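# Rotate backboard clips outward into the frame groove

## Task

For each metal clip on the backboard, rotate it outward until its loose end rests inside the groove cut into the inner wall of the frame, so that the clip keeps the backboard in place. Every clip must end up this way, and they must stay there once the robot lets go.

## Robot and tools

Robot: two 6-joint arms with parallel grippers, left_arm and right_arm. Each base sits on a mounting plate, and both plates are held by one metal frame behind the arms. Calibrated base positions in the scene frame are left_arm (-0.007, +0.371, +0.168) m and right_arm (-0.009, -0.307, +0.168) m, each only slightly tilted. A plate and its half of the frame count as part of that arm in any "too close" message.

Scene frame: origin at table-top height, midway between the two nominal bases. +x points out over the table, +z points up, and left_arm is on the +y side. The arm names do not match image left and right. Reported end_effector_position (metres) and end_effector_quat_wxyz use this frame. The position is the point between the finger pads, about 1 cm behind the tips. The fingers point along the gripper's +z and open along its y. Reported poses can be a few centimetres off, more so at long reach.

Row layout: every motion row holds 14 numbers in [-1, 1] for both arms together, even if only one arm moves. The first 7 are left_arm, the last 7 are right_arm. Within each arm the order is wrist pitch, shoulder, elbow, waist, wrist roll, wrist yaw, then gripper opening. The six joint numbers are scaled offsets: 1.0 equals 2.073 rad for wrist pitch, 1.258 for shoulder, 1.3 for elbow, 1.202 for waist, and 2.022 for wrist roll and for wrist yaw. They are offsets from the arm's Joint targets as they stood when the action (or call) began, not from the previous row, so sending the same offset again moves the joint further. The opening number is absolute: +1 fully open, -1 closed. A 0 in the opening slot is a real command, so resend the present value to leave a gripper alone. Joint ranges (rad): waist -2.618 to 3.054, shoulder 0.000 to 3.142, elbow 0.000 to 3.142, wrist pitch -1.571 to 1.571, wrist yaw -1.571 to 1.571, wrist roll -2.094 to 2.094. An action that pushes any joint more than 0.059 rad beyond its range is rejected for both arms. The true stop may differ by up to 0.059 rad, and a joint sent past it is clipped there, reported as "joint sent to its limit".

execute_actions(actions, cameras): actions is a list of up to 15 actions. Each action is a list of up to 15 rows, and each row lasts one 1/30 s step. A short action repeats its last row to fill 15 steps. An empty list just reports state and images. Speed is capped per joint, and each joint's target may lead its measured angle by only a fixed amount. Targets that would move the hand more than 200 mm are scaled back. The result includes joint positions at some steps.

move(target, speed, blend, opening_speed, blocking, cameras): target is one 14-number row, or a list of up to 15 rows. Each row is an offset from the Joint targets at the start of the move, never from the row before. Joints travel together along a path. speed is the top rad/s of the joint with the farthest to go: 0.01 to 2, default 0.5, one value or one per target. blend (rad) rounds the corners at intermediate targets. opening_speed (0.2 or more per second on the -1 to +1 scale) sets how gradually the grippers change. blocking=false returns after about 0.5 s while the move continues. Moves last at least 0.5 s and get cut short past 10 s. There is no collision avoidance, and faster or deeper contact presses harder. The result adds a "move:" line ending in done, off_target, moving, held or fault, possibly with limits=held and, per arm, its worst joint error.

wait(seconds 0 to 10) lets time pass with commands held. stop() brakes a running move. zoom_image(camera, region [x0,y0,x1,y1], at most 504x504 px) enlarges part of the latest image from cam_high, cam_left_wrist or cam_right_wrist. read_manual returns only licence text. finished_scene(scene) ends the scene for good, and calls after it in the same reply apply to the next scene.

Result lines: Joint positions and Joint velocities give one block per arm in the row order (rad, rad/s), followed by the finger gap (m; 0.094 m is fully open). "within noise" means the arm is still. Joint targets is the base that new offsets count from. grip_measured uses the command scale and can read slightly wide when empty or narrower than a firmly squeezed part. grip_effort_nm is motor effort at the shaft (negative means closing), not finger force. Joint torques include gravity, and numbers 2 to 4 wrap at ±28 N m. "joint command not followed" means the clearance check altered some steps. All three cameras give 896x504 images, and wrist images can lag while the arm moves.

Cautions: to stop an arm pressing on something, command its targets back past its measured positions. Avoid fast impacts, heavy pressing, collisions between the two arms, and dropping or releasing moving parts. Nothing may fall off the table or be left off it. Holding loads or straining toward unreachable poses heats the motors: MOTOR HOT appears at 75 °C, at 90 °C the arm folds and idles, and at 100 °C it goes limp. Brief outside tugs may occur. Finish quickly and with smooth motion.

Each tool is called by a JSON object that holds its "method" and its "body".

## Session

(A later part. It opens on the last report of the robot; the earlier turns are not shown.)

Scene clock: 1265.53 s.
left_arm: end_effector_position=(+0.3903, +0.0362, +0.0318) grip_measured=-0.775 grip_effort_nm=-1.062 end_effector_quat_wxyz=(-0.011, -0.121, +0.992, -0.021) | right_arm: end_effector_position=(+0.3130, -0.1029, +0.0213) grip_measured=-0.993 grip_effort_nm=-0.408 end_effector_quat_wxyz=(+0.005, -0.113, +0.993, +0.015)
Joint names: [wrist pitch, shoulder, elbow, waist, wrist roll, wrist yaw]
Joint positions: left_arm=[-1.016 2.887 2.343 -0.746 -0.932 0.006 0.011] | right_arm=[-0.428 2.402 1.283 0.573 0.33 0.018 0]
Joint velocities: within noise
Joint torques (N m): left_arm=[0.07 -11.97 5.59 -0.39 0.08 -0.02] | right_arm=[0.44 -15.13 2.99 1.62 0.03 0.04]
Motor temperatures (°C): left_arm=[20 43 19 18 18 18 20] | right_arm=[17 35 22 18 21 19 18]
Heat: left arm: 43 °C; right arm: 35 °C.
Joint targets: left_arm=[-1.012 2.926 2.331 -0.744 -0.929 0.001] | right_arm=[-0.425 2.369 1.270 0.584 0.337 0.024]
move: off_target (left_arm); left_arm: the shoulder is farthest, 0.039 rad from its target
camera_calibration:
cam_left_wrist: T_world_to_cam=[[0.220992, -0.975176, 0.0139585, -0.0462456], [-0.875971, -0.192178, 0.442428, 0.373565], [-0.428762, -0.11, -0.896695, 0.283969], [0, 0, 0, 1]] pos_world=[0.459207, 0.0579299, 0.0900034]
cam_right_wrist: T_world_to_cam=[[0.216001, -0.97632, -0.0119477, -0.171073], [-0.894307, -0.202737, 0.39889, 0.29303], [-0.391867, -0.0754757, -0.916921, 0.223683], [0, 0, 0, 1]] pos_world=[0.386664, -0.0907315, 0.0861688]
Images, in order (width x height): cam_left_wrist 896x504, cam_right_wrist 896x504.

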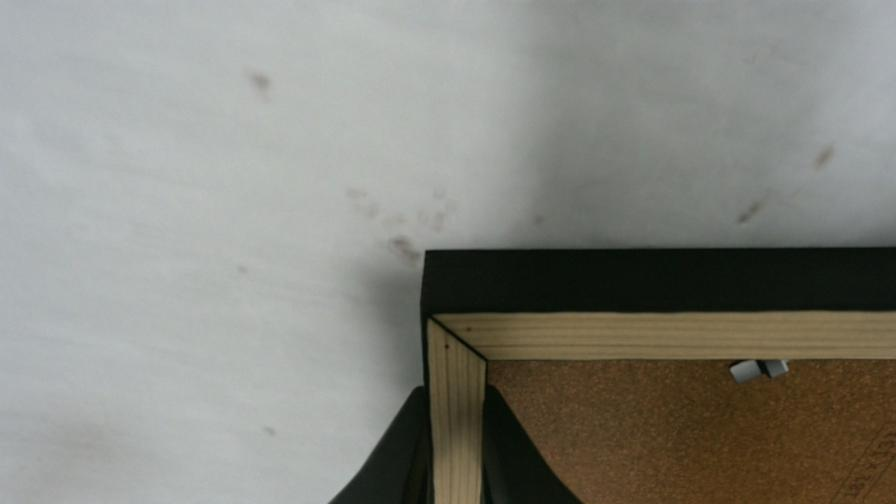

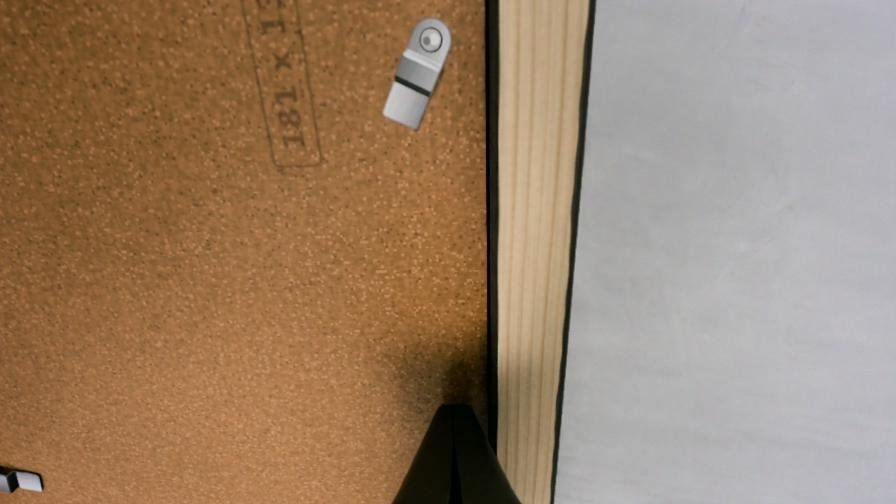

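{"method": "move", "body": {"target": [[0,0,0,0,0,0,-0.83,-0.0622,-0.0843,0,0,0,0,-1],[0,0,0,0,0,0,-0.83,-0.0622,-0.0843,0,0.0458,0.027,0,-1]], "speed": 0.3, "cameras": ["cam_right_wrist"]}}

{"method": "zoom_image", "body": {"camera": "cam_right_wrist", "region": [440, 320, 640, 440]}}

Scene clock: 1273.73 s.
left_arm: end_effector_position=(+0.3903, +0.0362, +0.0318) grip_measured=-0.775 grip_effort_nm=-1.057 end_effector_quat_wxyz=(-0.011, -0.121, +0.992, -0.021) | right_arm: end_effector_position=(+0.2965, -0.0857, +0.0607) grip_measured=-0.993 grip_effort_nm=-0.398 end_effector_quat_wxyz=(+0.001, -0.119, +0.993, +0.012)
Joint names: [wrist pitch, shoulder, elbow, waist, wrist roll, wrist yaw]
Joint positions: left_arm=[-1.016 2.887 2.343 -0.746 -0.932 0.006 0.011] | right_arm=[-0.545 2.291 1.278 0.64 0.384 0.02 0]
Joint velocities: within noise
Joint torques (N m): left_arm=[0.06 -11.95 5.64 -0.46 0.07 -0.01] | right_arm=[0.32 -14.26 3.73 0.51 0.04 0.03]
Motor temperatures (°C): left_arm=[20 43 19 18 18 18 20] | right_arm=[17 34 22 18 21 19 18]
Heat: left arm: 43 °C; right arm: 34 °C.
Joint targets: left_arm=[-1.012 2.926 2.331 -0.744 -0.929 0.001] | right_arm=[-0.554 2.262 1.270 0.639 0.392 0.025]
move: off_target (left_arm); left_arm: the shoulder is farthest, 0.039 rad from its target
camera_calibration:
cam_right_wrist: T_world_to_cam=[[0.228594, -0.973491, -0.00776188, -0.153953], [-0.888285, -0.211835, 0.407523, 0.262929], [-0.398364, -0.0862625, -0.913162, 0.255444], [0, 0, 0, 1]] pos_world=[0.370509, -0.0721392, 0.124917]
Images, in order (width x height): cam_right_wrist 896x504.

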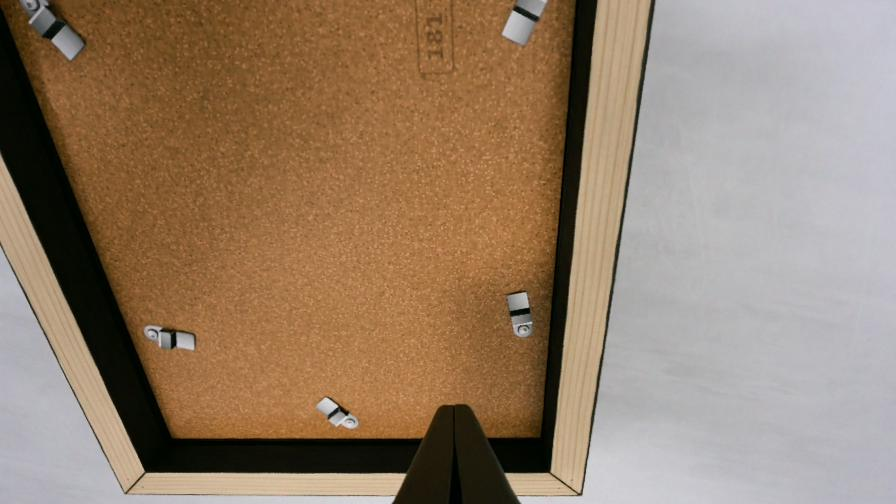

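Scaled by 2.520.

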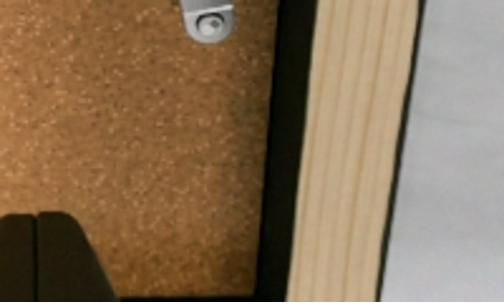

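{"method": "move", "body": {"target": [[0,0,0,0,0,0,-0.83,0.0096,0.0938,0.0708,-0.0433,-0.0218,0,-1],[0,0,0,0,0,0,-0.83,0.0415,0.1558,0.0723,-0.0433,-0.0218,0,-1]], "speed": [0.3,0.08], "cameras": ["cam_right_wrist"]}}

Scene clock: 1292.47 s.
left_arm: end_effector_position=(+0.3903, +0.0362, +0.0318) grip_measured=-0.775 grip_effort_nm=-1.062 end_effector_quat_wxyz=(-0.011, -0.121, +0.992, -0.021) | right_arm: end_effector_position=(+0.3133, -0.0954, +0.0210) grip_measured=-0.993 grip_effort_nm=-0.398 end_effector_quat_wxyz=(-0.007, -0.109, +0.994, +0.008)
Joint names: [wrist pitch, shoulder, elbow, waist, wrist roll, wrist yaw]
Joint positions: left_arm=[-1.016 2.887 2.343 -0.746 -0.932 0.006 0.011] | right_arm=[-0.489 2.432 1.345 0.59 0.354 0.02 0]
Joint velocities: within noise
Joint torques (N m): left_arm=[0.06 -11.88 5.57 -0.35 0.06 -0.03] | right_arm=[0.6 -9.72 5.35 0.29 -0.11 0.02]
Motor temperatures (°C): left_arm=[20 43 19 18 18 18 20] | right_arm=[17 34 22 18 21 19 18]
Heat: left arm: 43 °C; right arm: 34 °C.
Joint targets: left_arm=[-1.012 2.926 2.331 -0.744 -0.929 0.001] | right_arm=[-0.468 2.459 1.364 0.588 0.347 0.025]
move: off_target (left_arm); left_arm: the shoulder is farthest, 0.039 rad from its target
camera_calibration:
cam_right_wrist: T_world_to_cam=[[0.209117, -0.97789, -0.000959471, -0.162026], [-0.886074, -0.189898, 0.422861, 0.293087], [-0.413694, -0.0875773, -0.906194, 0.22955], [0, 0, 0, 1]] pos_world=[0.388543, -0.0826834, 0.0839259]
Images, in order (width x height): cam_right_wrist 896x504.

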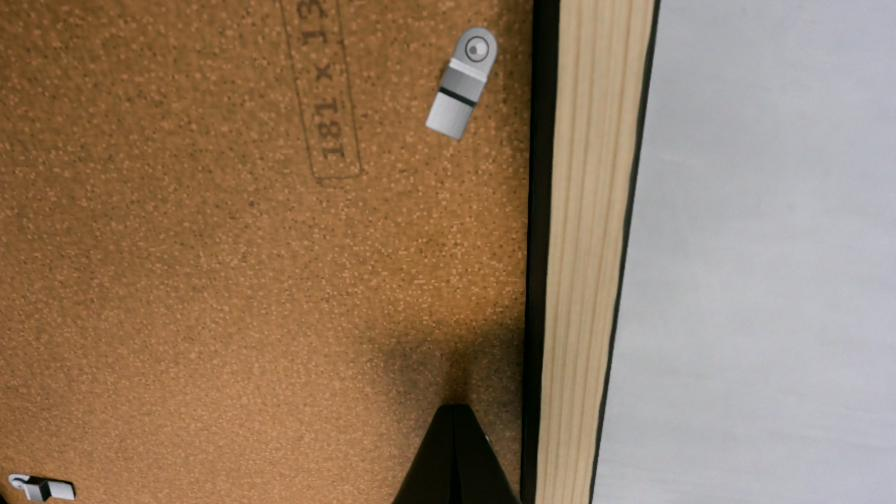

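{"method": "move", "body": {"target": [[0,0,0,0,0,0,-0.83,-0.0058,-0.062,0,0,0,0,-1],[0,0,0,0,0,0,-0.83,-0.0058,-0.062,0,0.02,0.01,0,-1],[0,0,0,0,0,0,-0.83,0,0,0,0.02,0.01,0,-1]], "speed": [0.1,0.1,0.08], "cameras": ["cam_right_wrist"]}}

Scene clock: 1303.87 s.
left_arm: end_effector_position=(+0.3903, +0.0362, +0.0318) grip_measured=-0.775 grip_effort_nm=-1.053 end_effector_quat_wxyz=(-0.011, -0.121, +0.992, -0.021) | right_arm: end_effector_position=(+0.3128, -0.0888, +0.0206) grip_measured=-0.993 grip_effort_nm=-0.403 end_effector_quat_wxyz=(-0.002, -0.113, +0.993, +0.010)
Joint names: [wrist pitch, shoulder, elbow, waist, wrist roll, wrist yaw]
Joint positions: left_arm=[-1.016 2.887 2.343 -0.746 -0.932 0.006 0.011] | right_arm=[-0.477 2.434 1.347 0.605 0.361 0.02 0]
Joint velocities: within noise
Joint torques (N m): left_arm=[0.05 -11.81 5.55 -0.29 0.03 -0.04] | right_arm=[0.48 -9.94 5.22 1.18 0.05 0.02]
Motor temperatures (°C): left_arm=[20 43 19 18 18 18 20] | right_arm=[17 32 23 18 21 19 18]
Heat: left arm: 43 °C; right arm: 32 °C.
Joint targets: left_arm=[-1.012 2.926 2.331 -0.744 -0.929 0.001] | right_arm=[-0.468 2.459 1.364 0.611 0.368 0.025]
move: off_target (left_arm); left_arm: the shoulder is farthest, 0.039 rad from its target
camera_calibration:
cam_right_wrist: T_world_to_cam=[[0.217263, -0.976099, -0.00523104, -0.157801], [-0.888611, -0.200002, 0.41276, 0.294094], [-0.403941, -0.0850291, -0.910825, 0.226841], [0, 0, 0, 1]] pos_world=[0.38725, -0.0759219, 0.0843966]
Images, in order (width x height): cam_right_wrist 896x504.

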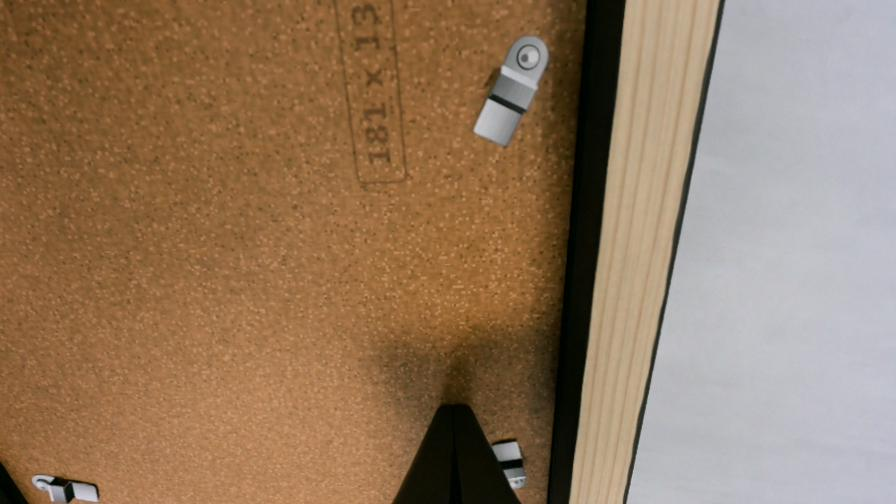

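{"method": "move", "body": {"target": [[0,0,0,0,0,0,-0.83,-0.0347,-0.0707,-0.0569,0.0042,0.001,0,-1],[0,0,0,0,0,0,-0.83,-0.0106,-0.039,-0.0169,-0.0058,-0.0005,0,-1],[0,0,0,0,0,0,-0.83,0.0058,-0.0087,-0.0169,-0.0058,-0.0005,0,-1]], "speed": [0.15,0.15,0.08], "cameras": ["cam_right_wrist"]}}

Scene clock: 1321.37 s.
left_arm: end_effector_position=(+0.3904, +0.0361, +0.0318) grip_measured=-0.775 grip_effort_nm=-1.053 end_effector_quat_wxyz=(-0.011, -0.121, +0.992, -0.022) | right_arm: end_effector_position=(+0.3067, -0.0916, +0.0205) grip_measured=-0.993 grip_effort_nm=-0.398 end_effector_quat_wxyz=(-0.006, -0.114, +0.993, +0.008)
Joint names: [wrist pitch, shoulder, elbow, waist, wrist roll, wrist yaw]
Joint positions: left_arm=[-1.016 2.887 2.343 -0.746 -0.932 0.006 0.011] | right_arm=[-0.473 2.424 1.324 0.608 0.362 0.019 0]
Joint velocities: within noise
Joint torques (N m): left_arm=[0.04 -11.9 5.63 -0.27 0.03 -0.01] | right_arm=[0.55 -9.84 5.27 0.24 0.01 0.02]
Motor temperatures (°C): left_arm=[20 43 19 18 18 18 20] | right_arm=[17 32 23 18 21 19 18]
Heat: left arm: 43 °C; right arm: 32 °C.
Joint targets: left_arm=[-1.012 2.926 2.331 -0.744 -0.929 0.001] | right_arm=[-0.456 2.448 1.342 0.605 0.367 0.025]
move: off_target (left_arm); left_arm: the shoulder is farthest, 0.039 rad from its target
camera_calibration:
cam_right_wrist: T_world_to_cam=[[0.218721, -0.975785, -0.00217473, -0.159647], [-0.884941, -0.199296, 0.420904, 0.28691], [-0.411145, -0.0901358, -0.907103, 0.22576], [0, 0, 0, 1]] pos_world=[0.381637, -0.0782524, 0.0836788]
Images, in order (width x height): cam_right_wrist 896x504.

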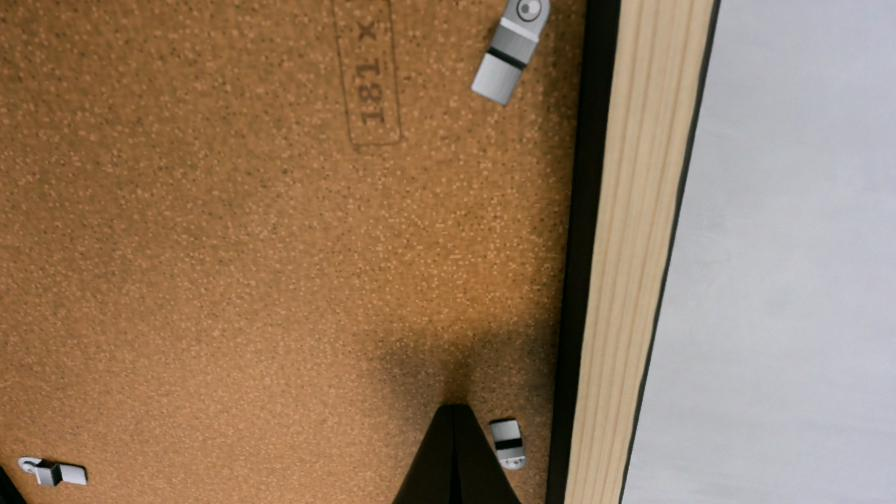

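{"method": "move", "body": {"target": [[0,0,0,0,0,0,-0.83,0,0,0,-0.0208,-0.0124,0,-1]], "speed": 0.05, "cameras": ["cam_right_wrist"]}}

Scene clock: 1325.73 s.
left_arm: end_effector_position=(+0.3904, +0.0361, +0.0318) grip_measured=-0.775 grip_effort_nm=-1.048 end_effector_quat_wxyz=(-0.011, -0.121, +0.992, -0.022) | right_arm: end_effector_position=(+0.3102, -0.0957, +0.0203) grip_measured=-0.993 grip_effort_nm=-0.393 end_effector_quat_wxyz=(-0.006, -0.112, +0.994, +0.011)
Joint names: [wrist pitch, shoulder, elbow, waist, wrist roll, wrist yaw]
Joint positions: left_arm=[-1.016 2.887 2.343 -0.746 -0.932 0.006 0.011] | right_arm=[-0.47 2.424 1.324 0.591 0.349 0.014 0]
Joint velocities: within noise
Joint torques (N m): left_arm=[0.03 -11.85 5.72 -0.2 0.06 -0.02] | right_arm=[0.52 -9.85 5.29 -0.55 -0.11 0.07]
Motor temperatures (°C): left_arm=[20 43 19 18 18 18 20] | right_arm=[17 32 23 18 21 19 18]
Heat: left arm: 43 °C; right arm: 32 °C.
Joint targets: left_arm=[-1.012 2.926 2.331 -0.744 -0.929 0.001] | right_arm=[-0.456 2.448 1.342 0.580 0.341 0.024]
move: off_target (left_arm); left_arm: the shoulder is farthest, 0.039 rad from its target
camera_calibration:
cam_right_wrist: T_world_to_cam=[[0.214874, -0.976611, -0.00777682, -0.163205], [-0.885517, -0.198178, 0.420221, 0.289651], [-0.411933, -0.0834082, -0.907389, 0.227542], [0, 0, 0, 1]] pos_world=[0.385292, -0.0830067, 0.0834826]
Images, in order (width x height): cam_right_wrist 896x504.

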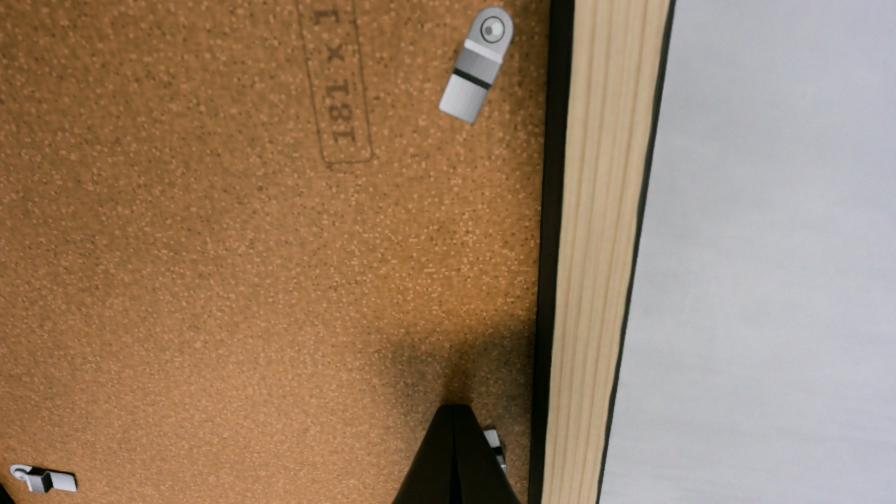

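{"method": "move", "body": {"target": [[0,0,0,0,0,0,-0.83,0,0,0,-0.01,-0.0055,0,-1]], "speed": 0.05, "cameras": ["cam_right_wrist"]}}

Scene clock: 1330.50 s.
left_arm: end_effector_position=(+0.3904, +0.0361, +0.0318) grip_measured=-0.775 grip_effort_nm=-1.053 end_effector_quat_wxyz=(-0.011, -0.121, +0.992, -0.022) | right_arm: end_effector_position=(+0.3112, -0.0972, +0.0202) grip_measured=-0.993 grip_effort_nm=-0.393 end_effector_quat_wxyz=(-0.008, -0.113, +0.993, +0.015)
Joint names: [wrist pitch, shoulder, elbow, waist, wrist roll, wrist yaw]
Joint positions: left_arm=[-1.016 2.887 2.343 -0.746 -0.932 0.006 0.011] | right_arm=[-0.47 2.424 1.324 0.582 0.339 0.005 0]
Joint velocities: within noise
Joint torques (N m): left_arm=[0.08 -11.96 5.67 -0.25 0.02 -0.03] | right_arm=[0.52 -9.88 5.29 -0.9 -0.12 0.16]
Motor temperatures (°C): left_arm=[20 43 19 18 18 18 20] | right_arm=[17 32 23 18 21 19 18]
Heat: left arm: 43 °C; right arm: 32 °C.
Joint targets: left_arm=[-1.012 2.926 2.331 -0.744 -0.929 0.001] | right_arm=[-0.456 2.448 1.342 0.567 0.331 0.024]
move: off_target (left_arm); left_arm: the shoulder is farthest, 0.039 rad from its target
camera_calibration:
cam_right_wrist: T_world_to_cam=[[0.216669, -0.976108, -0.0163591, -0.165166], [-0.883043, -0.203102, 0.423066, 0.288914], [-0.416281, -0.0772196, -0.905951, 0.229651], [0, 0, 0, 1]] pos_world=[0.386509, -0.084808, 0.0831209]
Images, in order (width x height): cam_right_wrist 896x504.

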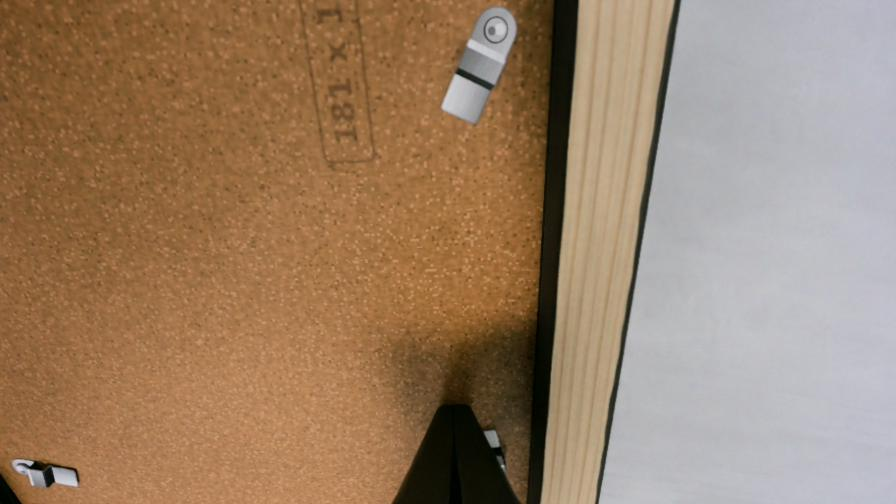

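{"method": "move", "body": {"target": [[0,0,0,0,0,0,-0.83,-0.0212,-0.0501,0,0.0374,0.0168,0,-1],[0,0,0,0,0,0,-0.83,-0.0212,-0.0501,0.0154,0.0374,0.0168,0,-1],[0,0,0,0,0,0,-0.83,-0.0058,0.0072,0.0154,0.0374,0.0168,0,-1]], "speed": [0.15,0.15,0.08], "cameras": ["cam_right_wrist"]}}

Scene clock: 1346.13 s.
left_arm: end_effector_position=(+0.3904, +0.0361, +0.0318) grip_measured=-0.775 grip_effort_nm=-1.057 end_effector_quat_wxyz=(-0.011, -0.121, +0.992, -0.022) | right_arm: end_effector_position=(+0.3099, -0.0884, +0.0206) grip_measured=-0.993 grip_effort_nm=-0.403 end_effector_quat_wxyz=(-0.006, -0.116, +0.993, +0.013)
Joint names: [wrist pitch, shoulder, elbow, waist, wrist roll, wrist yaw]
Joint positions: left_arm=[-1.016 2.887 2.343 -0.746 -0.932 0.006 0.011] | right_arm=[-0.48 2.432 1.343 0.606 0.358 0.012 0]
Joint velocities: within noise
Joint torques (N m): left_arm=[0.07 -11.89 5.65 -0.36 0.06 -0.01] | right_arm=[0.5 -9.95 5.34 1.18 0.03 0.1]
Motor temperatures (°C): left_arm=[20 43 19 18 18 18 20] | right_arm=[17 31 23 18 21 19 18]
Heat: left arm: 43 °C; right arm: 31 °C.
Joint targets: left_arm=[-1.012 2.926 2.331 -0.744 -0.929 0.001] | right_arm=[-0.468 2.457 1.362 0.613 0.364 0.024]
move: off_target (left_arm); left_arm: the shoulder is farthest, 0.039 rad from its target
camera_calibration:
cam_right_wrist: T_world_to_cam=[[0.221905, -0.975013, -0.0103376, -0.157981], [-0.883936, -0.205629, 0.419968, 0.289572], [-0.4116, -0.0840553, -0.90748, 0.228101], [0, 0, 0, 1]] pos_world=[0.384906, -0.0753158, 0.083753]
Images, in order (width x height): cam_right_wrist 896x504.

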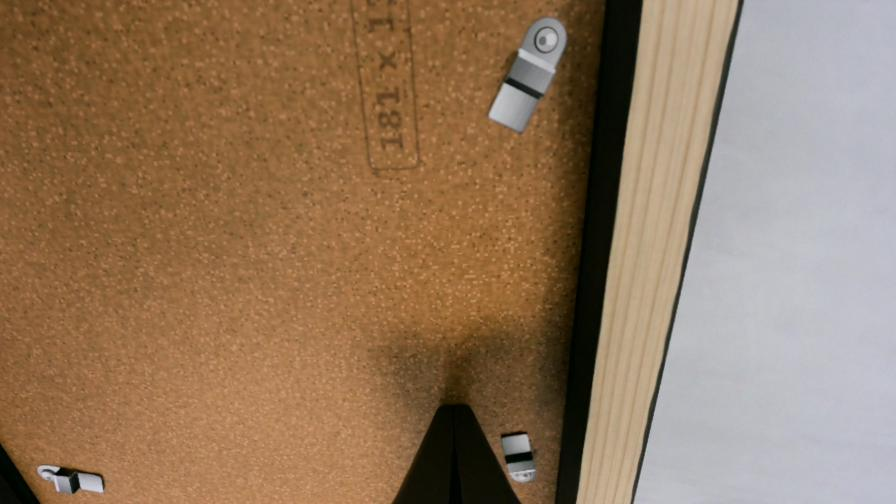

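{"method": "move", "body": {"target": [[0,0,0,0,0,0,-0.83,0,0,0,-0.0283,-0.014,0,-1],[0,0,0,0,0,0,-0.83,0,0,0,-0.0408,-0.0208,0,-1]], "speed": 0.05, "cameras": ["cam_right_wrist"]}}

Scene clock: 1351.50 s.
left_arm: end_effector_position=(+0.3904, +0.0361, +0.0318) grip_measured=-0.775 grip_effort_nm=-1.057 end_effector_quat_wxyz=(-0.011, -0.121, +0.992, -0.022) | right_arm: end_effector_position=(+0.3179, -0.0985, +0.0205) grip_measured=-0.993 grip_effort_nm=-0.403 end_effector_quat_wxyz=(-0.005, -0.113, +0.994, +0.013)
Joint names: [wrist pitch, shoulder, elbow, waist, wrist roll, wrist yaw]
Joint positions: left_arm=[-1.016 2.887 2.343 -0.746 -0.932 0.006 0.011] | right_arm=[-0.48 2.432 1.346 0.573 0.33 0.012 0]
Joint velocities: within noise
Joint torques (N m): left_arm=[0.06 -11.96 5.67 -0.25 0.07 0] | right_arm=[0.5 -10 5.19 -0.35 -0.09 0.11]
Motor temperatures (°C): left_arm=[20 43 19 18 18 18 21] | right_arm=[17 32 23 18 21 19 18]
Heat: left arm: 43 °C; right arm: 32 °C.
Joint targets: left_arm=[-1.012 2.926 2.331 -0.744 -0.929 0.001] | right_arm=[-0.468 2.457 1.362 0.563 0.323 0.024]
move: off_target (left_arm); left_arm: the shoulder is farthest, 0.039 rad from its target
camera_calibration:
cam_right_wrist: T_world_to_cam=[[0.215869, -0.976359, -0.0111218, -0.167854], [-0.886089, -0.20067, 0.417826, 0.29581], [-0.41018, -0.0803409, -0.908459, 0.230417], [0, 0, 0, 1]] pos_world=[0.392861, -0.0860139, 0.0838601]
Images, in order (width x height): cam_right_wrist 896x504.

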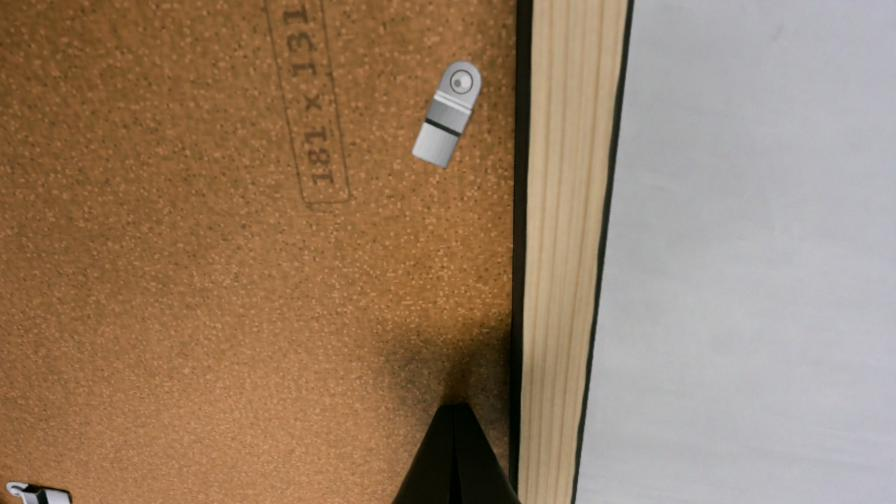

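{"method": "move", "body": {"target": [[0,0,0,0,0,0,-0.83,0,0,0,-0.0092,-0.0055,0,-1]], "speed": 0.05, "cameras": ["cam_right_wrist"]}}

Scene clock: 1354.87 s.
left_arm: end_effector_position=(+0.3904, +0.0361, +0.0318) grip_measured=-0.775 grip_effort_nm=-1.048 end_effector_quat_wxyz=(-0.011, -0.121, +0.992, -0.022) | right_arm: end_effector_position=(+0.3198, -0.1014, +0.0204) grip_measured=-0.993 grip_effort_nm=-0.398 end_effector_quat_wxyz=(-0.005, -0.114, +0.993, +0.013)
Joint names: [wrist pitch, shoulder, elbow, waist, wrist roll, wrist yaw]
Joint positions: left_arm=[-1.016 2.887 2.343 -0.746 -0.932 0.006 0.011] | right_arm=[-0.48 2.432 1.346 0.564 0.319 0.012 0]
Joint velocities: within noise
Joint torques (N m): left_arm=[0.03 -11.93 5.68 -0.21 0.08 0] | right_arm=[0.51 -9.94 5.14 -0.64 -0.09 0.09]
Motor temperatures (°C): left_arm=[20 44 19 18 18 18 21] | right_arm=[17 32 23 18 21 19 18]
Heat: left arm: 44 °C; right arm: 32 °C.
Joint targets: left_arm=[-1.012 2.926 2.331 -0.744 -0.929 0.001] | right_arm=[-0.468 2.457 1.362 0.552 0.311 0.024]
move: off_target (left_arm); left_arm: the shoulder is farthest, 0.039 rad from its target
camera_calibration:
cam_right_wrist: T_world_to_cam=[[0.218467, -0.97578, -0.0111956, -0.171814], [-0.885686, -0.203086, 0.417512, 0.296573], [-0.409673, -0.0812967, -0.908603, 0.23057], [0, 0, 0, 1]] pos_world=[0.394664, -0.0886785, 0.0837502]
Images, in order (width x height): cam_right_wrist 896x504.

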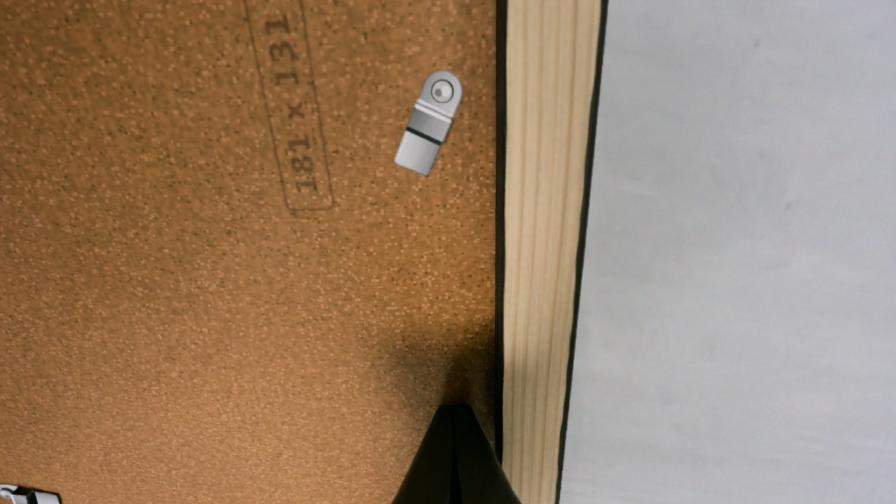

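{"method": "move", "body": {"target": [[0,0,0,0,0,0,-0.83,0,-0.0501,-0.0192,-0.0025,0,0,-1],[0,0,0,0,0,0,-0.83,0.0159,-0.0628,-0.0538,0.02,0.0109,0,-1]], "speed": 0.05, "cameras": ["cam_right_wrist"]}}

Scene clock: 1363.23 s.
left_arm: end_effector_position=(+0.3904, +0.0361, +0.0318) grip_measured=-0.775 grip_effort_nm=-1.057 end_effector_quat_wxyz=(-0.011, -0.121, +0.992, -0.022) | right_arm: end_effector_position=(+0.3176, -0.1030, +0.0209) grip_measured=-0.993 grip_effort_nm=-0.393 end_effector_quat_wxyz=(+0.005, -0.111, +0.994, +0.015)
Joint names: [wrist pitch, shoulder, elbow, waist, wrist roll, wrist yaw]
Joint positions: left_arm=[-1.016 2.887 2.343 -0.746 -0.932 0.006 0.011] | right_arm=[-0.439 2.413 1.305 0.566 0.325 0.016 0]
Joint velocities: within noise
Joint torques (N m): left_arm=[0.04 -11.92 5.75 -0.21 0.06 0.01] | right_arm=[0.46 -15.35 3.06 1.57 0.02 0.06]
Motor temperatures (°C): left_arm=[20 44 19 18 18 18 21] | right_arm=[17 32 23 18 21 19 18]
Heat: left arm: 44 °C; right arm: 32 °C.
Joint targets: left_arm=[-1.012 2.926 2.331 -0.744 -0.929 0.001] | right_arm=[-0.435 2.378 1.292 0.576 0.333 0.024]
move: off_target (left_arm); left_arm: the shoulder is farthest, 0.039 rad from its target
camera_calibration:
cam_right_wrist: T_world_to_cam=[[0.212693, -0.977021, -0.013813, -0.171164], [-0.894328, -0.200347, 0.400049, 0.29748], [-0.393624, -0.0727345, -0.91639, 0.225989], [0, 0, 0, 1]] pos_world=[0.391405, -0.0911944, 0.0857226]
Images, in order (width x height): cam_right_wrist 896x504.

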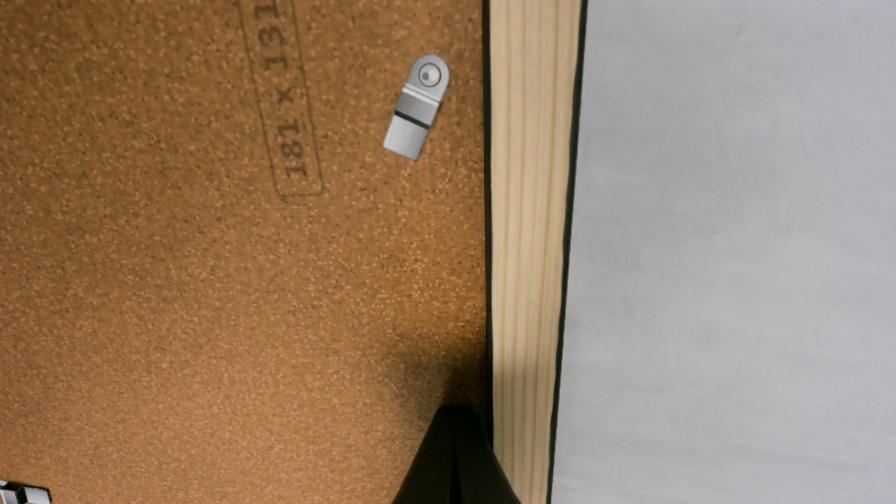

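{"method": "move", "body": {"target": [[0,0,0,0,0,0,-0.83,0.0145,-0.0064,-0.0115,0.003,0.0015,0,-1]], "speed": 0.05, "cameras": ["cam_right_wrist"]}}

Scene clock: 1370.63 s.
left_arm: end_effector_position=(+0.3904, +0.0361, +0.0318) grip_measured=-0.775 grip_effort_nm=-1.057 end_effector_quat_wxyz=(-0.011, -0.121, +0.992, -0.022) | right_arm: end_effector_position=(+0.3174, -0.1015, +0.0209) grip_measured=-0.993 grip_effort_nm=-0.398 end_effector_quat_wxyz=(+0.011, -0.111, +0.994, +0.018)
Joint names: [wrist pitch, shoulder, elbow, waist, wrist roll, wrist yaw]
Joint positions: left_arm=[-1.016 2.887 2.343 -0.746 -0.932 0.006 0.011] | right_arm=[-0.416 2.406 1.289 0.57 0.329 0.017 0]
Joint velocities: within noise
Joint torques (N m): left_arm=[0.05 -11.93 5.64 -0.31 0.06 -0.01] | right_arm=[0.53 -15.43 3.12 1.51 0.04 0.05]
Motor temperatures (°C): left_arm=[20 44 19 18 18 18 21] | right_arm=[17 33 23 18 21 19 18]
Heat: left arm: 44 °C; right arm: 33 °C.
Joint targets: left_arm=[-1.012 2.926 2.331 -0.744 -0.929 0.001] | right_arm=[-0.405 2.370 1.277 0.580 0.336 0.025]
move: off_target (left_arm, right_arm); left_arm: the shoulder is farthest, 0.039 rad from its target; right_arm: the shoulder is farthest, 0.036 rad from its target
camera_calibration:
cam_right_wrist: T_world_to_cam=[[0.213045, -0.976883, -0.0176418, -0.169637], [-0.899397, -0.203136, 0.387068, 0.299191], [-0.381704, -0.0665956, -0.921883, 0.223001], [0, 0, 0, 1]] pos_world=[0.390352, -0.090088, 0.086781]
Images, in order (width x height): cam_right_wrist 896x504.

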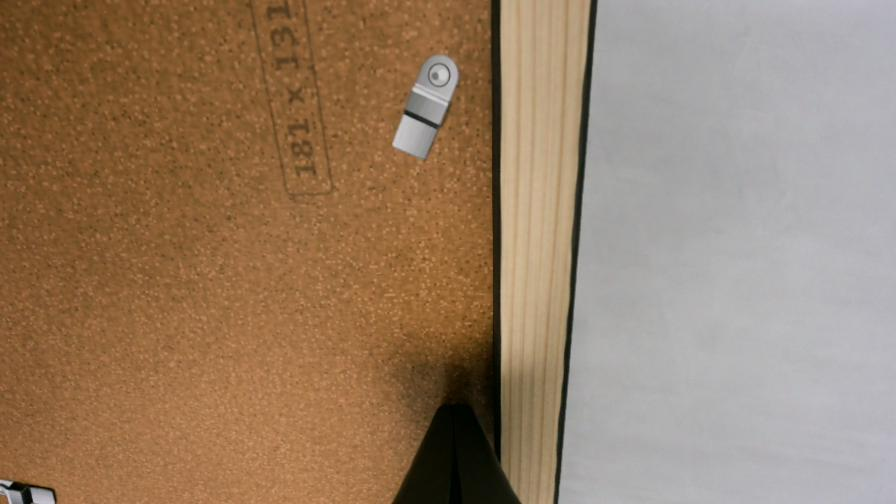

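{"method": "move", "body": {"target": [[0,0,0,0,0,0,-0.83,-0.0289,0,0,0,0,0,-1]], "speed": 0.05, "cameras": ["cam_right_wrist"]}}

Scene clock: 1376.83 s.
left_arm: end_effector_position=(+0.3904, +0.0361, +0.0318) grip_measured=-0.775 grip_effort_nm=-1.053 end_effector_quat_wxyz=(-0.011, -0.121, +0.992, -0.022) | right_arm: end_effector_position=(+0.3124, -0.1046, +0.0213) grip_measured=-0.993 grip_effort_nm=-0.393 end_effector_quat_wxyz=(+0.001, -0.111, +0.994, +0.013)
Joint names: [wrist pitch, shoulder, elbow, waist, wrist roll, wrist yaw]
Joint positions: left_arm=[-1.016 2.887 2.343 -0.746 -0.932 0.006 0.011] | right_arm=[-0.44 2.404 1.288 0.57 0.33 0.017 0]
Joint velocities: within noise
Joint torques (N m): left_arm=[0.06 -11.88 5.65 -0.27 0.08 -0.01] | right_arm=[0.16 -15.21 3.11 1.52 0.01 0.06]
Motor temperatures (°C): left_arm=[20 44 19 18 18 18 21] | right_arm=[17 35 22 18 21 19 18]
Heat: left arm: 44 °C; right arm: 35 °C.
Joint targets: left_arm=[-1.012 2.926 2.331 -0.744 -0.929 0.001] | right_arm=[-0.465 2.370 1.277 0.580 0.336 0.025]
move: off_target (left_arm); left_arm: the shoulder is farthest, 0.039 rad from its target
camera_calibration:
cam_right_wrist: T_world_to_cam=[[0.212933, -0.977016, -0.00993773, -0.171721], [-0.891495, -0.198437, 0.407259, 0.291568], [-0.399871, -0.0778596, -0.913259, 0.22554], [0, 0, 0, 1]] pos_world=[0.386684, -0.0923562, 0.0855255]
Images, in order (width x height): cam_right_wrist 896x504.

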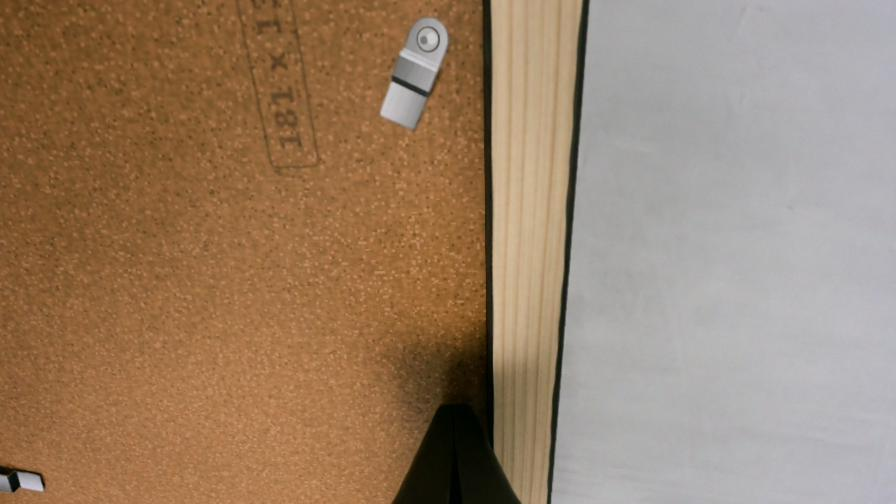

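{"method": "move", "body": {"target": [[0,0,0,0,0,0,-0.83,-0.0121,0,0,0,0,0,-1],[0,0,0,0,0,0,-0.83,0.0,0,0,0,0,0,-1],[0,0,0,0,0,0,-0.83,-0.0622,-0.0843,0,0,0,0,-1],[0,0,0,0,0,0,-0.83,-0.0622,-0.0843,0,0.0458,0.027,0,-1]], "speed": [0.05,0.1,0.3,0.3], "cameras": ["cam_right_wrist"]}}

{"method": "zoom_image", "body": {"camera": "cam_right_wrist", "region": [440, 280, 640, 400]}}

Scene clock: 1385.37 s.
left_arm: end_effector_position=(+0.3904, +0.0361, +0.0318) grip_measured=-0.775 grip_effort_nm=-1.057 end_effector_quat_wxyz=(-0.011, -0.121, +0.992, -0.022) | right_arm: end_effector_position=(+0.2928, -0.0903, +0.0621) grip_measured=-0.993 grip_effort_nm=-0.398 end_effector_quat_wxyz=(-0.013, -0.118, +0.993, +0.005)
Joint names: [wrist pitch, shoulder, elbow, waist, wrist roll, wrist yaw]
Joint positions: left_arm=[-1.016 2.887 2.343 -0.746 -0.932 0.006 0.011] | right_arm=[-0.585 2.293 1.288 0.635 0.383 0.018 0]
Joint velocities: within noise
Joint torques (N m): left_arm=[0.07 -11.96 5.56 -0.24 0.02 -0.01] | right_arm=[0.26 -14.3 3.44 0.51 0.04 0.04]
Motor temperatures (°C): left_arm=[20 44 19 18 18 18 21] | right_arm=[17 36 22 18 21 19 18]
Heat: left arm: 44 °C; right arm: 36 °C.
Joint targets: left_arm=[-1.012 2.926 2.331 -0.744 -0.929 0.001] | right_arm=[-0.594 2.264 1.277 0.635 0.391 0.024]
move: off_target (left_arm); left_arm: the shoulder is farthest, 0.039 rad from its target
camera_calibration:
cam_right_wrist: T_world_to_cam=[[0.226004, -0.974122, 0.00287796, -0.157515], [-0.878052, -0.202434, 0.433641, 0.254336], [-0.421837, -0.100532, -0.901081, 0.25964], [0, 0, 0, 1]] pos_world=[0.368445, -0.0758502, 0.124119]
Images, in order (width x height): cam_right_wrist 896x504.

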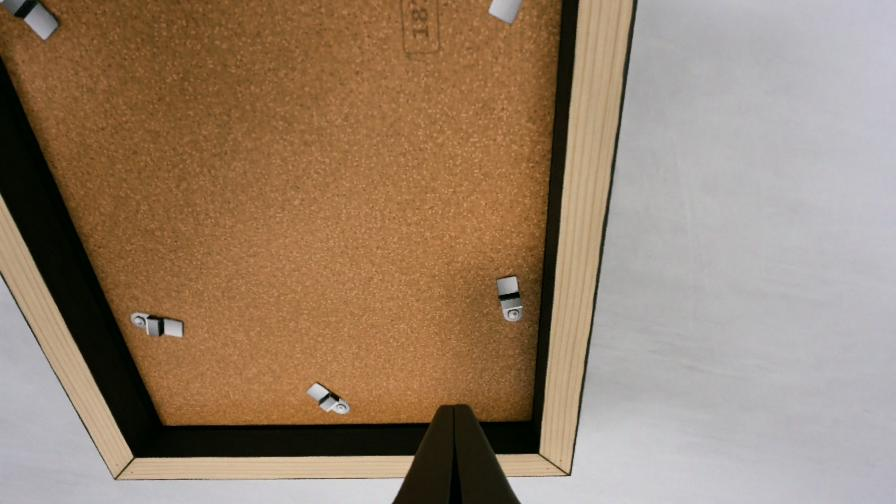

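Scaled by 2.520.

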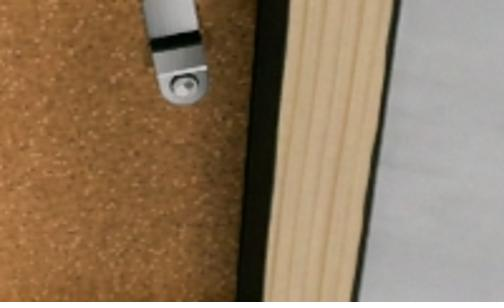

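{"method": "move", "body": {"target": [[0,0,0,0,0,0,-0.83,0.0381,0.0978,0.0562,-0.0316,-0.0168,0,-1],[0,0,0,0,0,0,-0.83,0.0646,0.1479,0.0562,-0.0316,-0.0168,0,-1],[0,0,0,0,0,0,-0.83,0.0646,0.1479,0.0562,-0.0449,-0.0243,0,-1],[0,0,0,0,0,0,-0.83,0.0646,0.1479,0.0562,-0.0649,-0.0358,0,-1]], "speed": [0.3,0.08,0.05,0.03], "cameras": ["cam_right_wrist"]}}

Scene clock: 1442.57 s.
left_arm: end_effector_position=(+0.3904, +0.0361, +0.0318) grip_measured=-0.775 grip_effort_nm=-1.062 end_effector_quat_wxyz=(-0.011, -0.121, +0.992, -0.022) | right_arm: end_effector_position=(+0.3140, -0.0995, +0.0206) grip_measured=-0.993 grip_effort_nm=-0.403 end_effector_quat_wxyz=(-0.010, -0.113, +0.993, +0.017)
Joint names: [wrist pitch, shoulder, elbow, waist, wrist roll, wrist yaw]
Joint positions: left_arm=[-1.016 2.887 2.343 -0.746 -0.932 0.006 0.011] | right_arm=[-0.477 2.426 1.332 0.571 0.327 0 0]
Joint velocities: within noise
Joint torques (N m): left_arm=[0.08 -11.93 5.63 -0.29 0.07 -0.03] | right_arm=[0.53 -9.91 5.29 -0.73 -0.12 0.22]
Motor temperatures (°C): left_arm=[20 44 19 18 18 18 21] | right_arm=[17 37 22 18 21 19 18]
Heat: left arm: 44 °C; right arm: 37 °C.
Joint targets: left_arm=[-1.012 2.926 2.331 -0.744 -0.929 0.001] | right_arm=[-0.460 2.450 1.350 0.557 0.319 0.024]
move: off_target (left_arm); left_arm: the shoulder is farthest, 0.039 rad from its target
camera_calibration:
cam_right_wrist: T_world_to_cam=[[0.21701, -0.975951, -0.0206476, -0.168081], [-0.881422, -0.204993, 0.425526, 0.290103], [-0.419525, -0.0741441, -0.904711, 0.232288], [0, 0, 0, 1]] pos_world=[0.389629, -0.0873467, 0.0832365]
Images, in order (width x height): cam_right_wrist 896x504.

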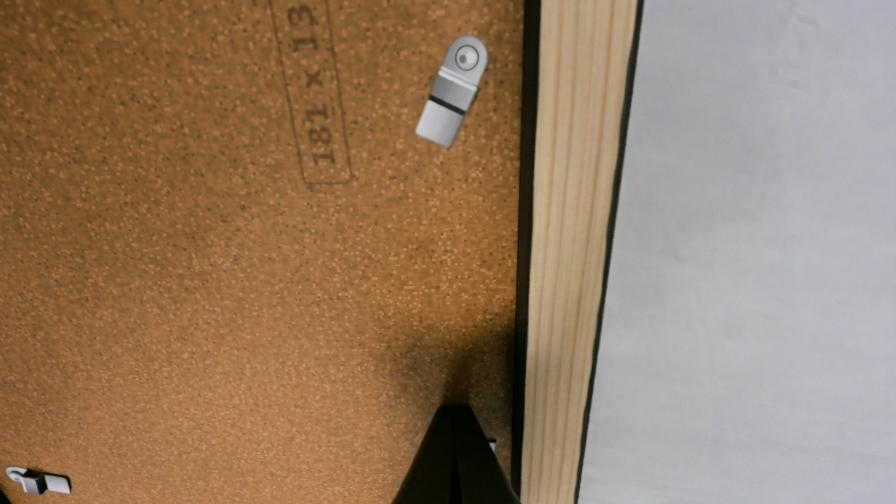

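{"method": "move", "body": {"target": [[0,0,0,0,0,0,-0.83,0,0,0,-0.012,-0.0068,0,-1]], "speed": [0.03], "cameras": ["cam_right_wrist"]}}

Scene clock: 1451.43 s.
left_arm: end_effector_position=(+0.3904, +0.0361, +0.0318) grip_measured=-0.775 grip_effort_nm=-1.057 end_effector_quat_wxyz=(-0.011, -0.121, +0.992, -0.022) | right_arm: end_effector_position=(+0.3169, -0.1040, +0.0204) grip_measured=-0.993 grip_effort_nm=-0.398 end_effector_quat_wxyz=(-0.010, -0.113, +0.993, +0.017)
Joint names: [wrist pitch, shoulder, elbow, waist, wrist roll, wrist yaw]
Joint positions: left_arm=[-1.016 2.887 2.343 -0.746 -0.932 0.006 0.011] | right_arm=[-0.477 2.426 1.332 0.557 0.313 0 0]
Joint velocities: within noise
Joint torques (N m): left_arm=[0.03 -12 5.61 -0.32 0.06 -0.01] | right_arm=[0.54 -9.92 5.34 -0.83 -0.11 0.22]
Motor temperatures (°C): left_arm=[20 44 19 18 18 18 21] | right_arm=[17 34 23 18 21 19 18]
Heat: left arm: 44 °C; right arm: 34 °C.
Joint targets: left_arm=[-1.012 2.926 2.331 -0.744 -0.929 0.001] | right_arm=[-0.460 2.450 1.350 0.543 0.305 0.024]
move: off_target (left_arm); left_arm: the shoulder is farthest, 0.039 rad from its target
camera_calibration:
cam_right_wrist: T_world_to_cam=[[0.217002, -0.97595, -0.0207788, -0.173038], [-0.881561, -0.205067, 0.425203, 0.291825], [-0.419238, -0.0739519, -0.90486, 0.232889], [0, 0, 0, 1]] pos_world=[0.392447, -0.0918105, 0.083052]
Images, in order (width x height): cam_right_wrist 896x504.

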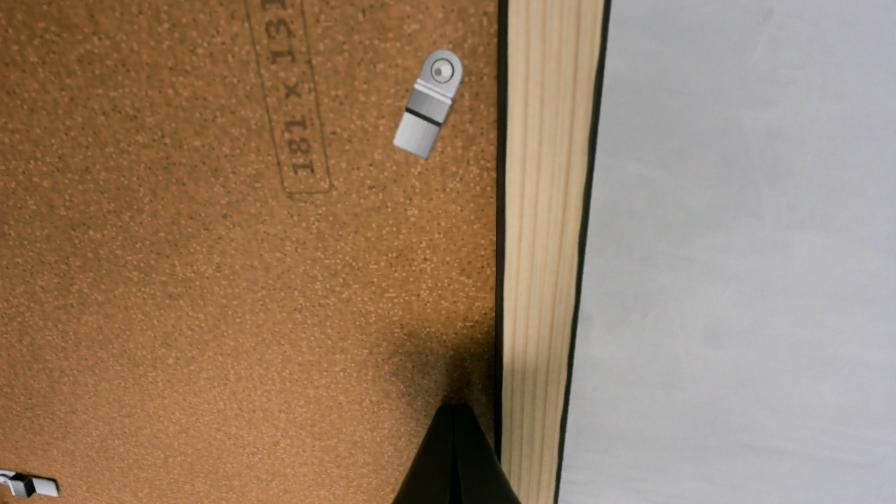

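{"method": "move", "body": {"target": [[0,0,0,0,0,0,-0.83,-0.0622,-0.1243,0,0,0,0,-1],[0,0,0,0,0,0,-0.83,-0.0622,-0.1243,0,0.058,0.034,0,-1]], "speed": [0.3,0.3], "cameras": ["cam_right_wrist"]}}

{"method": "zoom_image", "body": {"camera": "cam_right_wrist", "region": [440, 280, 640, 400]}}

Scene clock: 1456.30 s.
left_arm: end_effector_position=(+0.3907, +0.0359, +0.0318) grip_measured=-0.775 grip_effort_nm=-1.057 end_effector_quat_wxyz=(-0.011, -0.121, +0.992, -0.022) | right_arm: end_effector_position=(+0.3084, -0.0892, +0.0601) grip_measured=-0.993 grip_effort_nm=-0.398 end_effector_quat_wxyz=(-0.004, -0.115, +0.993, +0.011)
Joint names: [wrist pitch, shoulder, elbow, waist, wrist roll, wrist yaw]
Joint positions: left_arm=[-1.014 2.887 2.343 -0.746 -0.932 0.006 0.011] | right_arm=[-0.58 2.319 1.332 0.613 0.366 0.016 0]
Joint velocities: within noise
Joint torques (N m): left_arm=[0.04 -12.05 5.74 -0.35 0.08 0] | right_arm=[0.3 -14.31 5.7 0.59 0.04 0.06]
Motor temperatures (°C): left_arm=[20 44 19 18 18 18 21] | right_arm=[17 34 23 18 21 19 18]
Heat: left arm: 44 °C; right arm: 34 °C.
Joint targets: left_arm=[-1.012 2.926 2.331 -0.744 -0.929 0.000] | right_arm=[-0.589 2.293 1.350 0.613 0.374 0.025]
move: off_target (left_arm); left_arm: the shoulder is farthest, 0.039 rad from its target
camera_calibration:
cam_right_wrist: T_world_to_cam=[[0.219984, -0.975476, -0.00728387, -0.157663], [-0.886131, -0.202946, 0.416635, 0.272566], [-0.407896, -0.0851985, -0.909045, 0.262116], [0, 0, 0, 1]] pos_world=[0.383128, -0.0761484, 0.123566]
Images, in order (width x height): cam_right_wrist 896x504.

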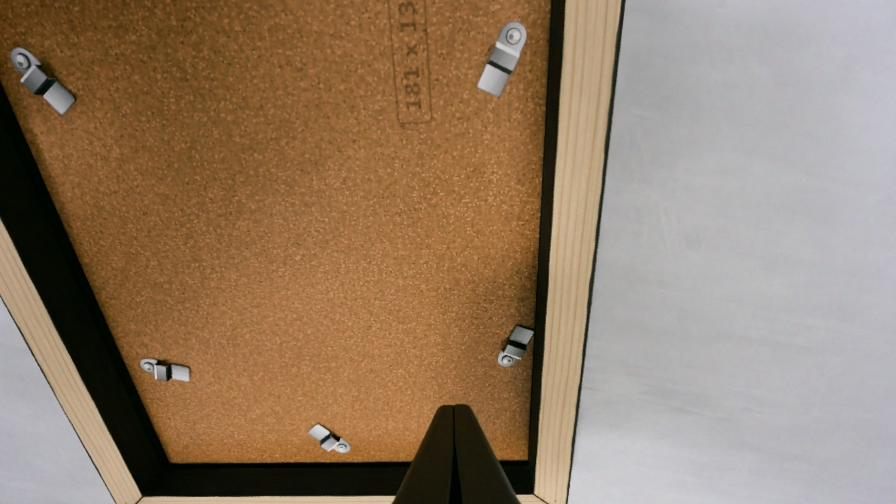

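Scaled by 2.520.

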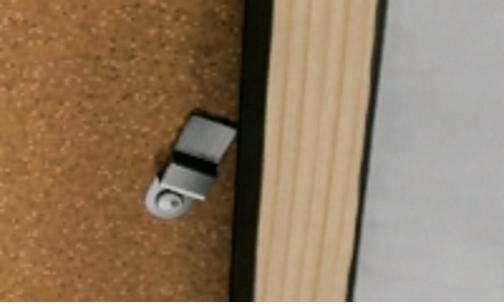

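{"method": "move", "body": {"target": [[0,0,0,0,0,0,-0.83,0.0241,0.0692,0.0131,-0.0487,-0.0292,0,-1],[0,0,0,0,0,0,-0.83,0.0564,0.1296,0.0142,-0.0487,-0.0292,0,-1]], "speed": [0.3,0.08], "cameras": ["cam_right_wrist"]}}

Scene clock: 1477.00 s.
left_arm: end_effector_position=(+0.3907, +0.0358, +0.0318) grip_measured=-0.775 grip_effort_nm=-1.057 end_effector_quat_wxyz=(-0.011, -0.121, +0.992, -0.022) | right_arm: end_effector_position=(+0.3224, -0.1046, +0.0208) grip_measured=-0.993 grip_effort_nm=-0.398 end_effector_quat_wxyz=(-0.006, -0.107, +0.994, +0.015)
Joint names: [wrist pitch, shoulder, elbow, waist, wrist roll, wrist yaw]
Joint positions: left_arm=[-1.014 2.887 2.343 -0.746 -0.932 0.006 0.011] | right_arm=[-0.483 2.432 1.349 0.552 0.321 0.007 0]
Joint velocities: within noise
Joint torques (N m): left_arm=[0.03 -11.92 5.65 -0.16 0.07 0] | right_arm=[0.49 -10.03 5.39 0.77 -0.11 0.14]
Motor temperatures (°C): left_arm=[20 44 19 18 18 18 21] | right_arm=[17 34 23 18 21 19 18]
Heat: left arm: 44 °C; right arm: 34 °C.
Joint targets: left_arm=[-1.012 2.926 2.331 -0.744 -0.929 0.000] | right_arm=[-0.472 2.456 1.369 0.554 0.315 0.025]
move: off_target (left_arm); left_arm: the shoulder is farthest, 0.039 rad from its target
camera_calibration:
cam_right_wrist: T_world_to_cam=[[0.204292, -0.978792, -0.0151986, -0.171187], [-0.887222, -0.191695, 0.41963, 0.299675], [-0.413644, -0.0722424, -0.907568, 0.233935], [0, 0, 0, 1]] pos_world=[0.397616, -0.0932099, 0.0839572]
Images, in order (width x height): cam_right_wrist 896x504.

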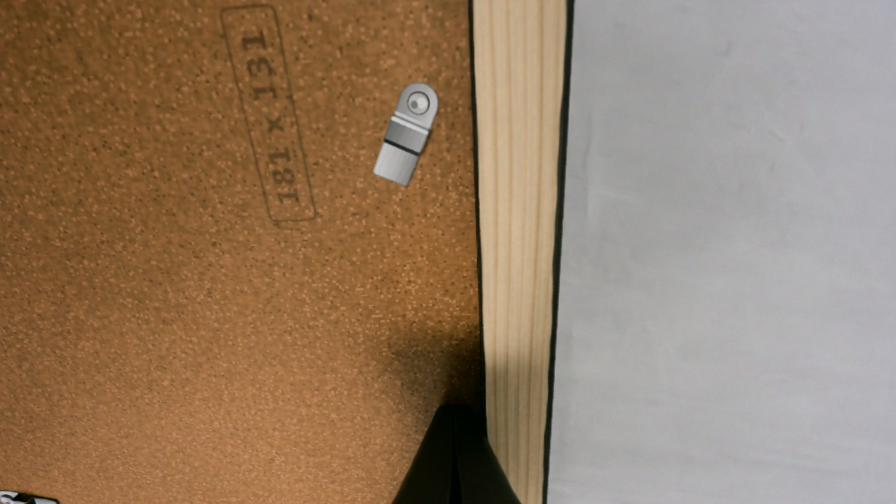

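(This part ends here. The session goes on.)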